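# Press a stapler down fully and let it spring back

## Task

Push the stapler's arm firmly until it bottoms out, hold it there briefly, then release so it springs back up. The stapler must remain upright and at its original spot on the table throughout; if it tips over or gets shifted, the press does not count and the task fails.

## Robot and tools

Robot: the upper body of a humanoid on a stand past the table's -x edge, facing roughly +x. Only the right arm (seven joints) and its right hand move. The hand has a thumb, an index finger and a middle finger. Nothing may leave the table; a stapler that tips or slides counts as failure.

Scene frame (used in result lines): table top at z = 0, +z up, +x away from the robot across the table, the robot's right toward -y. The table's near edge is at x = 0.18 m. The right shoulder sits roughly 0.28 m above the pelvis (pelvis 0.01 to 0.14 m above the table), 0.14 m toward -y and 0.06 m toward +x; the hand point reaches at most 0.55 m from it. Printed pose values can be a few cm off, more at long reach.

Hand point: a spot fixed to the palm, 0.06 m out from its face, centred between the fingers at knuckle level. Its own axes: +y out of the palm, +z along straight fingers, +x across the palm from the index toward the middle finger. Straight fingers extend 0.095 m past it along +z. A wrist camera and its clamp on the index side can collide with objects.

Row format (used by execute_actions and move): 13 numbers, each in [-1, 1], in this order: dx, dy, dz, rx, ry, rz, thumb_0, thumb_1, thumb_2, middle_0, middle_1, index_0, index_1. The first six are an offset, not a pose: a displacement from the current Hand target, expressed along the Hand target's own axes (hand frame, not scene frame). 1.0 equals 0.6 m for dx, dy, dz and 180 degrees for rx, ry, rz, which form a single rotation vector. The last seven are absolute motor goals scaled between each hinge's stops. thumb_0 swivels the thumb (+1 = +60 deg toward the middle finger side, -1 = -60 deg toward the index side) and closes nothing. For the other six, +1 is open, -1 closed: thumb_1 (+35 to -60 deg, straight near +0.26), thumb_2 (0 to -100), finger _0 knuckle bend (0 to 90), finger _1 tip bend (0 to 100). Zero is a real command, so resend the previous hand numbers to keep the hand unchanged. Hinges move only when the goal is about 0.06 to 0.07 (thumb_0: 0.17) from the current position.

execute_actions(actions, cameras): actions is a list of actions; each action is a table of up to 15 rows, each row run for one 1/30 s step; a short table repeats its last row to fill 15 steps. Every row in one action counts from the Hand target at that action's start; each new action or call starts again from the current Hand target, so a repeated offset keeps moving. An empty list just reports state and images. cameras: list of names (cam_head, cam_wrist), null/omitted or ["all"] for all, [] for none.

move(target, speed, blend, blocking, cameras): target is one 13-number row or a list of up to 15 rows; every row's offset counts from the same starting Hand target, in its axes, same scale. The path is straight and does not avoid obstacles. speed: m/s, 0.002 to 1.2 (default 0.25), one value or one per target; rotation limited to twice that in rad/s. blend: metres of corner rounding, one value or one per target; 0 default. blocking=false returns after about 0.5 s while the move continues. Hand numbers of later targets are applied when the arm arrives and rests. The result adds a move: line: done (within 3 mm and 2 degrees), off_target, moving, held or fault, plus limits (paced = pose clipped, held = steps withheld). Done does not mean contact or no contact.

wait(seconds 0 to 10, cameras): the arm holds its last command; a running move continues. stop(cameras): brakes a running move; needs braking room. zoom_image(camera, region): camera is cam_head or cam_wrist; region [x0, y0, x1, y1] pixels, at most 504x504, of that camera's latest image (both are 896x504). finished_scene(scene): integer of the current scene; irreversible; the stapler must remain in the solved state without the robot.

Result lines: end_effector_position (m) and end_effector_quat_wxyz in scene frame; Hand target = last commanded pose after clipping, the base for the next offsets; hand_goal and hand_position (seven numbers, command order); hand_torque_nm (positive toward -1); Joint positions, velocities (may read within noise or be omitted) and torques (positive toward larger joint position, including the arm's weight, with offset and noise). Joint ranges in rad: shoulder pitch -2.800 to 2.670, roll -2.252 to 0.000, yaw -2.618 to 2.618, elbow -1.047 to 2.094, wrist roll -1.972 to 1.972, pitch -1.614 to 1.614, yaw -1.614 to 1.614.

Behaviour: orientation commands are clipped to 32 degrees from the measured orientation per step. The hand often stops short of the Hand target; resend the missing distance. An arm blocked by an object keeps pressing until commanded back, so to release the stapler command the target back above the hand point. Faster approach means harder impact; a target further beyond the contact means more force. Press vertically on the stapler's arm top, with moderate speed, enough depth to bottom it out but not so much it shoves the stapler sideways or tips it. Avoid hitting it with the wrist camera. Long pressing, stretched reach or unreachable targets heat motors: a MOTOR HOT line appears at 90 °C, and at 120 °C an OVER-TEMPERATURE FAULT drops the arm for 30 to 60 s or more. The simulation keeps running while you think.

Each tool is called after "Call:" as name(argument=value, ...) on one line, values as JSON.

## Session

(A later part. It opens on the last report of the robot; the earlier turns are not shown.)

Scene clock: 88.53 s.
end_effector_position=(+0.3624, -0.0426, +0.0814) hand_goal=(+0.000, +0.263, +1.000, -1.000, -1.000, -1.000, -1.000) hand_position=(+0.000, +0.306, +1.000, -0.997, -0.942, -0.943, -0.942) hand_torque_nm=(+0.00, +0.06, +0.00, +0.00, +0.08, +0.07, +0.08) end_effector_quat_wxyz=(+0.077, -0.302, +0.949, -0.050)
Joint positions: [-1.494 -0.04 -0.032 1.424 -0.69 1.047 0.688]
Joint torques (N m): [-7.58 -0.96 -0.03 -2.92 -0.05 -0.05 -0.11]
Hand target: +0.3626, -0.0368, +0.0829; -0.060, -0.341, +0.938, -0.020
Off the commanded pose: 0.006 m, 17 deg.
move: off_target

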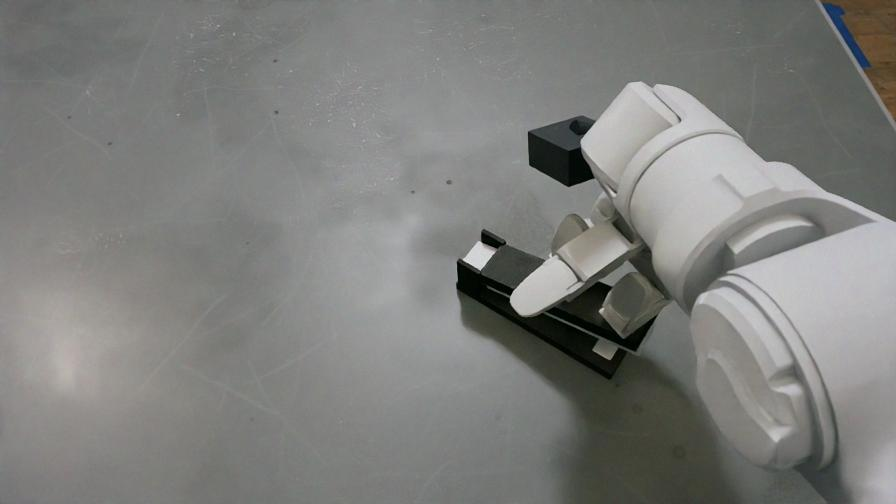

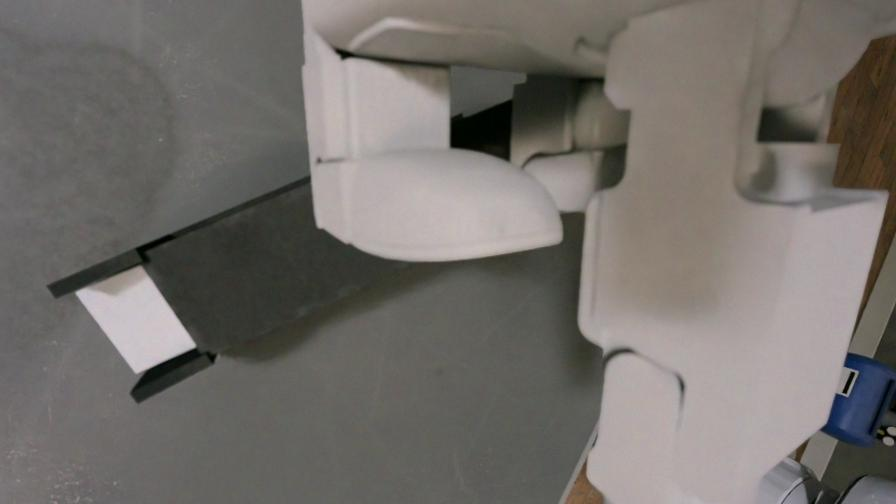

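Call:
move(target=[0.008,-0.012,0.06,0,0,0,0,0.263,1,-1,-1,-1,-1], speed=0.08)

Call:
zoom_image(camera="cam_head", region=[420, 120, 840, 440])

Scene clock: 92.03 s.
end_effector_position=(+0.3708, -0.0429, +0.0685) hand_goal=(+0.000, +0.263, +1.000, -1.000, -1.000, -1.000, -1.000) hand_position=(+0.000, +0.306, +1.000, -0.998, -0.942, -0.943, -0.942) hand_torque_nm=(+0.00, +0.06, +0.00, +0.00, +0.08, +0.07, +0.08) end_effector_quat_wxyz=(+0.114, -0.300, +0.945, -0.058)
Joint positions: [-1.461 -0.04 -0.116 1.424 -0.69 0.961 0.57]
Joint torques (N m): [-2.94 -1.72 0 -2.34 -0.1 -1.08 -1.01]
Hand target: +0.3601, -0.0482, +0.0477; -0.060, -0.341, +0.938, -0.020
Off the commanded pose: 0.024 m, 21 deg.
move: off_target

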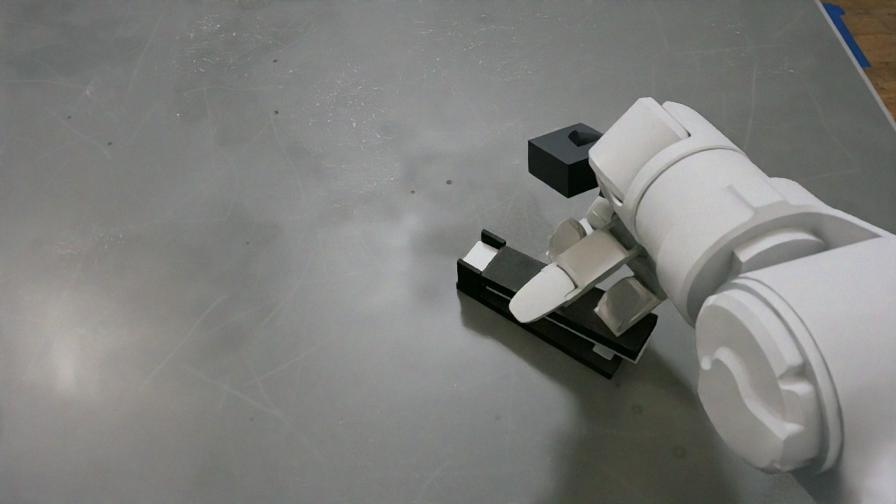

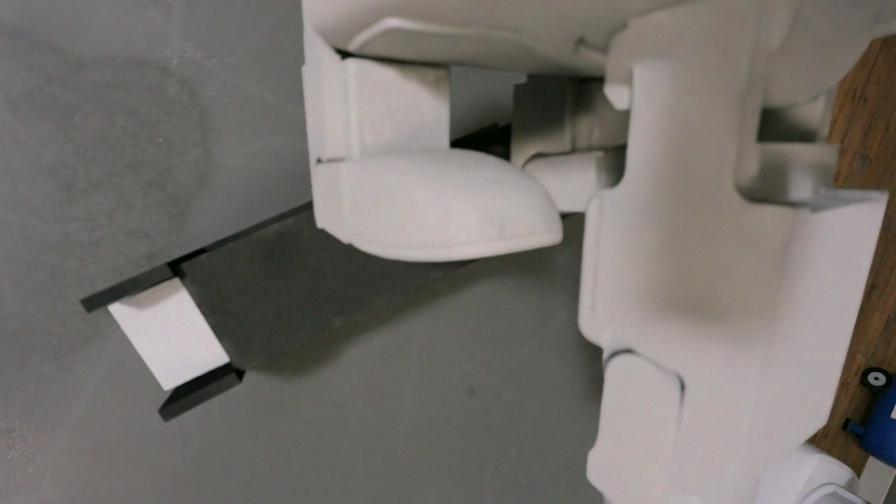

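Scaled by 1.200 (camera's finer frame: 1280x720).

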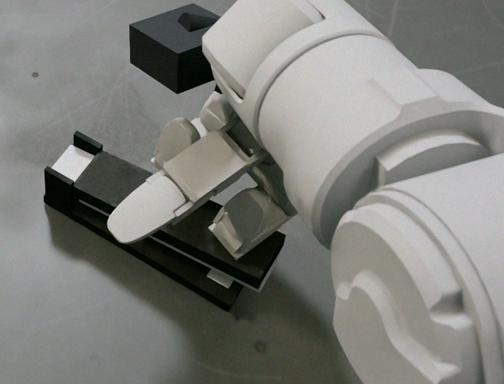

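Call:
move(target=[0.015,0,0.05,0,0.02,0,0,0.263,1,-1,-1,-1,-1], speed=0.08)

Call:
zoom_image(camera="cam_head", region=[420, 120, 840, 440])

Scene clock: 95.93 s.
end_effector_position=(+0.3694, -0.0454, +0.0544) hand_goal=(+0.000, +0.263, +1.000, -1.000, -1.000, -1.000, -1.000) hand_position=(+0.000, +0.306, +1.000, -0.999, -0.942, -0.943, -0.942) hand_torque_nm=(+0.00, +0.06, +0.00, +0.00, +0.08, +0.07, +0.08) end_effector_quat_wxyz=(+0.121, -0.295, +0.945, -0.067)
Joint positions: [-1.422 -0.033 -0.15 1.419 -0.69 0.931 0.502]
Joint torques (N m): [-0.57 -1.47 0.22 -1.08 -0.25 -1.27 -1.94]
Hand target: +0.3503, -0.0563, +0.0191; -0.089, -0.340, +0.936, -0.031
Off the commanded pose: 0.042 m, 25 deg.
move: off_target

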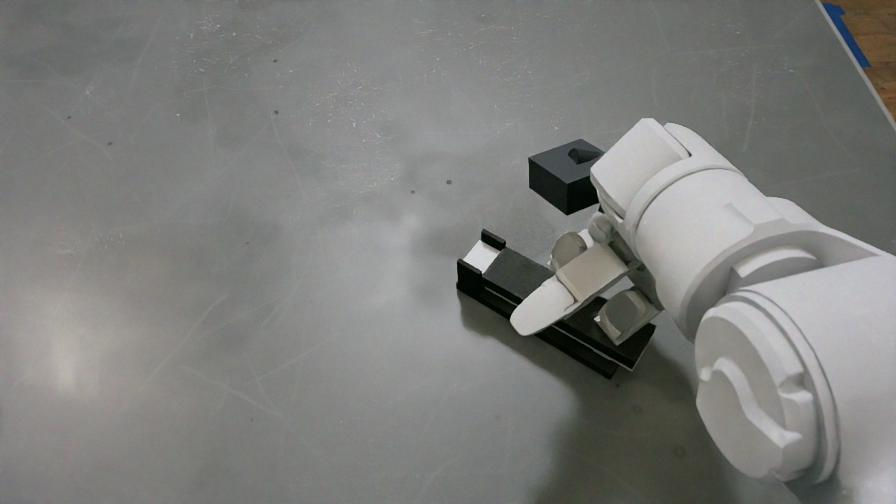

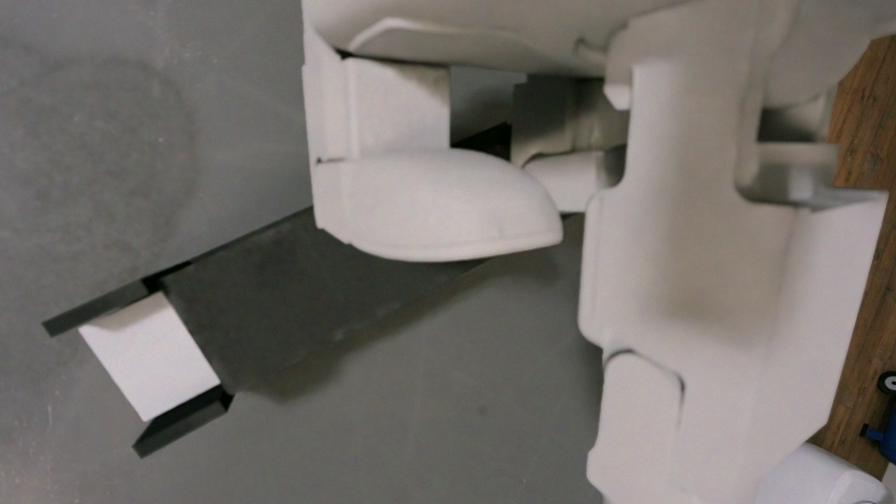

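Scaled by 1.200 (camera's finer frame: 1280x720).

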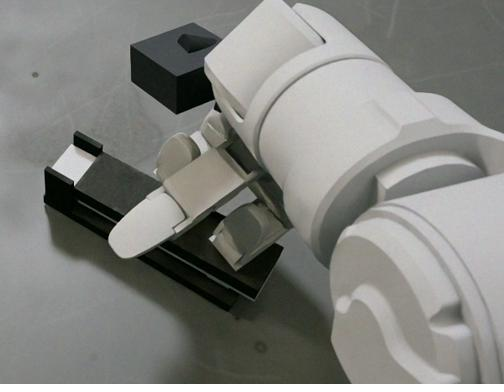

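Call:
move(target=[0.005,0,0.05,0,0,0,0,0.263,1,-1,-1,-1,-1], speed=0.08)

Call:
zoom_image(camera="cam_head", region=[420, 120, 840, 440])

Scene clock: 99.40 s.
end_effector_position=(+0.3673, -0.0465, +0.0473) hand_goal=(+0.000, +0.263, +1.000, -1.000, -1.000, -1.000, -1.000) hand_position=(+0.000, +0.306, +1.000, -1.003, -0.942, -0.943, -0.942) hand_torque_nm=(+0.00, +0.06, +0.00, +0.00, +0.08, +0.07, +0.08) end_effector_quat_wxyz=(+0.123, -0.292, +0.946, -0.064)
Joint positions: [-1.393 -0.033 -0.163 1.408 -0.69 0.913 0.489]
Joint torques (N m): [3.03 -1.26 -0.05 -0.97 -0.28 -2.89 -3.76]
Hand target: +0.3436, -0.0618, -0.0098; -0.089, -0.340, +0.936, -0.031
Off the commanded pose: 0.064 m, 25 deg.
move: off_target

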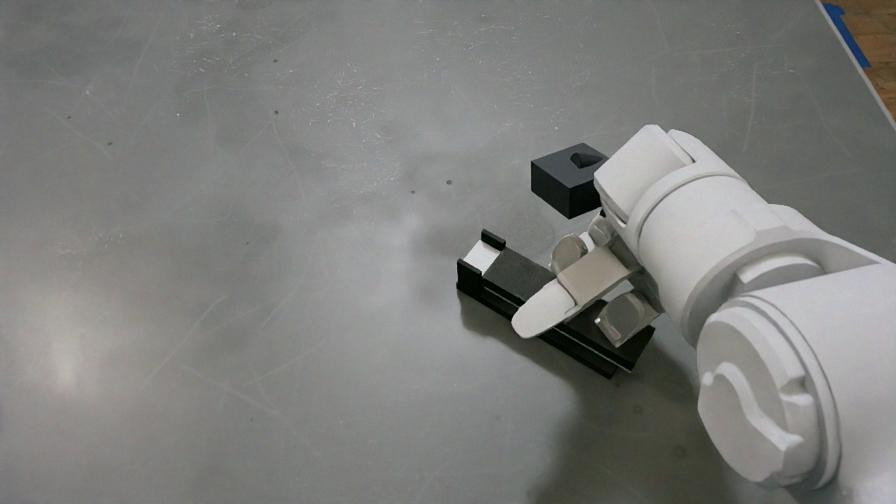

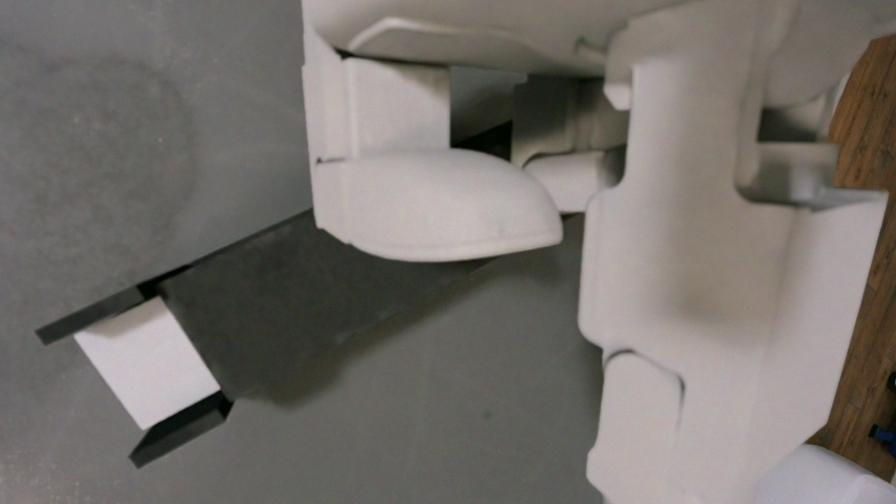

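Scaled by 1.200 (camera's finer frame: 1280x720).

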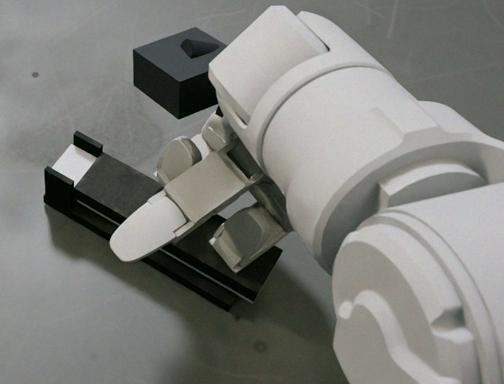

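Call:
move(target=[0.0,0,0.022,0,0,0,0,0.263,1,-1,-1,-1,-1], speed=0.08)

Call:
zoom_image(camera="cam_head", region=[440, 200, 680, 400])

Scene clock: 104.57 s.
end_effector_position=(+0.3674, -0.0467, +0.0464) hand_goal=(+0.000, +0.263, +1.000, -1.000, -1.000, -1.000, -1.000) hand_position=(+0.000, +0.306, +1.000, -1.004, -0.942, -0.943, -0.942) hand_torque_nm=(+0.00, +0.06, +0.00, -0.01, +0.08, +0.07, +0.08) end_effector_quat_wxyz=(+0.123, -0.290, +0.947, -0.064)
Joint positions: [-1.388 -0.033 -0.168 1.403 -0.69 0.914 0.484]
Joint torques (N m): [4.92 -1.1 0.02 -0.88 -0.3 -3.85 -4.38]
Hand target: +0.3417, -0.0633, -0.0228; -0.089, -0.340, +0.936, -0.031
Off the commanded pose: 0.076 m, 25 deg.
move: off_target

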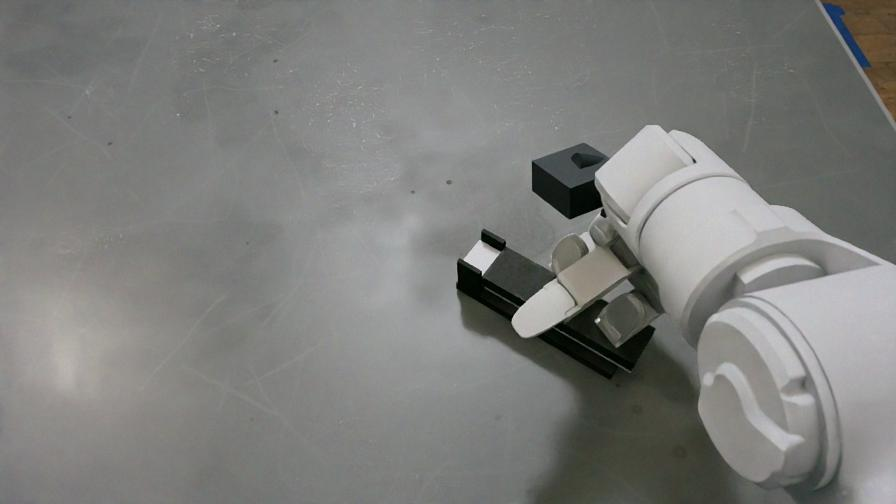

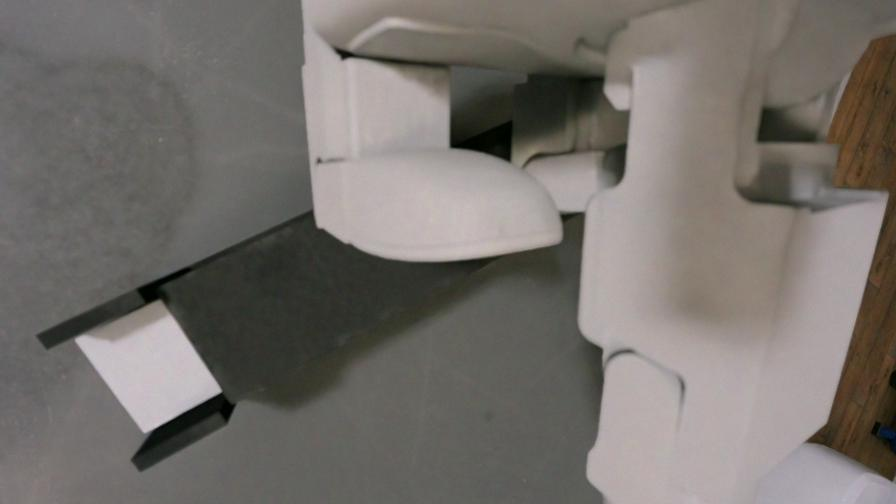

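Scaled by 2.100 (camera's finer frame: 1280x720).

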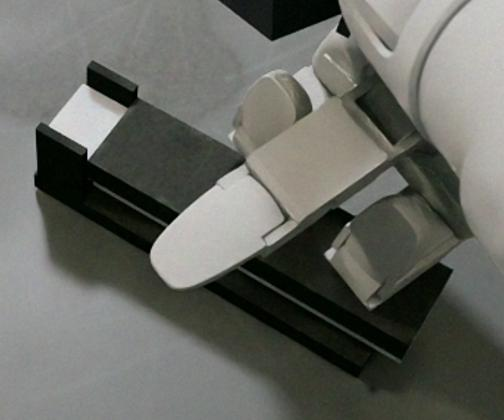

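Call:
move(target=[[-0.05,0,-0.08,0,-0.07,0,0,0.263,1,-1,-1,-1,-1],[-0.05,0,-0.25,0,-0.07,0,0,0.263,1,-1,-1,-1,-1]], speed=0.15)

Call:
zoom_image(camera="cam_head", region=[440, 200, 680, 400])

Scene clock: 108.40 s.
end_effector_position=(+0.3828, -0.0274, +0.1150) hand_goal=(+0.000, +0.263, +1.000, -1.000, -1.000, -1.000, -1.000) hand_position=(+0.000, +0.306, +1.000, -1.004, -0.942, -0.943, -0.942) hand_torque_nm=(+0.00, +0.06, +0.00, +0.00, +0.08, +0.07, +0.08) end_effector_quat_wxyz=(+0.130, -0.301, +0.945, -0.016)
Joint positions: [-1.584 -0.053 -0.171 1.43 -0.757 1.008 0.714]
Joint torques (N m): [-7.96 -2.11 0.37 -3.97 -0.19 -0.17 0.19]
Hand target: +0.3862, -0.0267, +0.1189; +0.014, -0.341, +0.940, +0.007
Off the commanded pose: 0.005 m, 14 deg.
move: off_target

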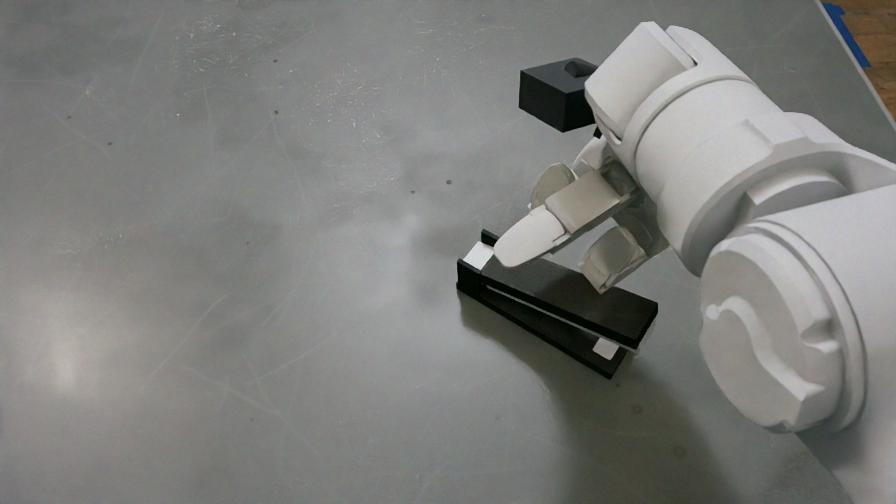

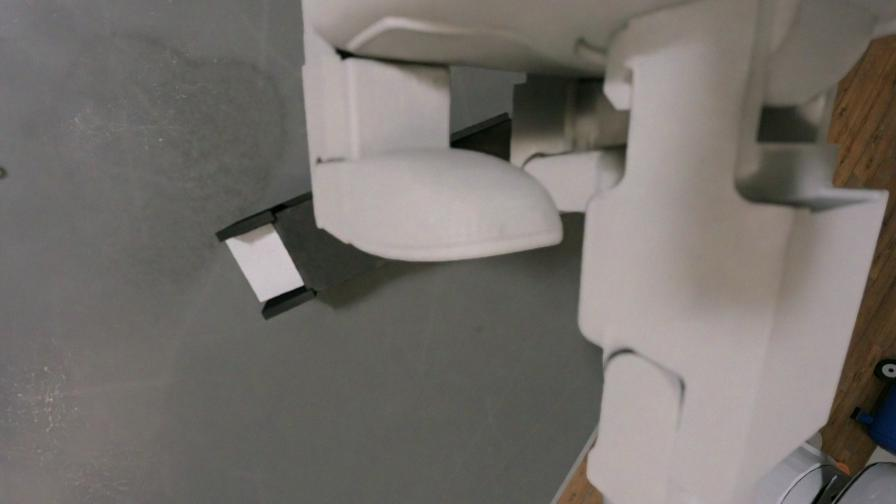

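Scaled by 2.100 (camera's finer frame: 1280x720).

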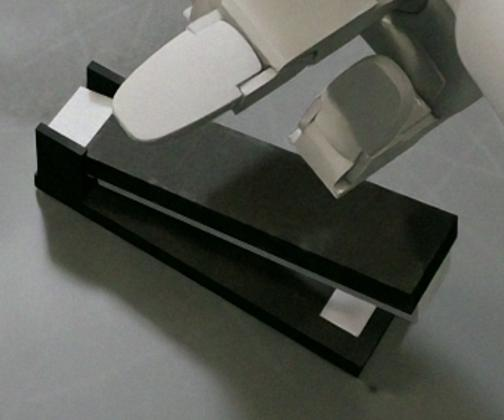

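Call:
finished_scene(scene=2)

The scene is finished: the task was done.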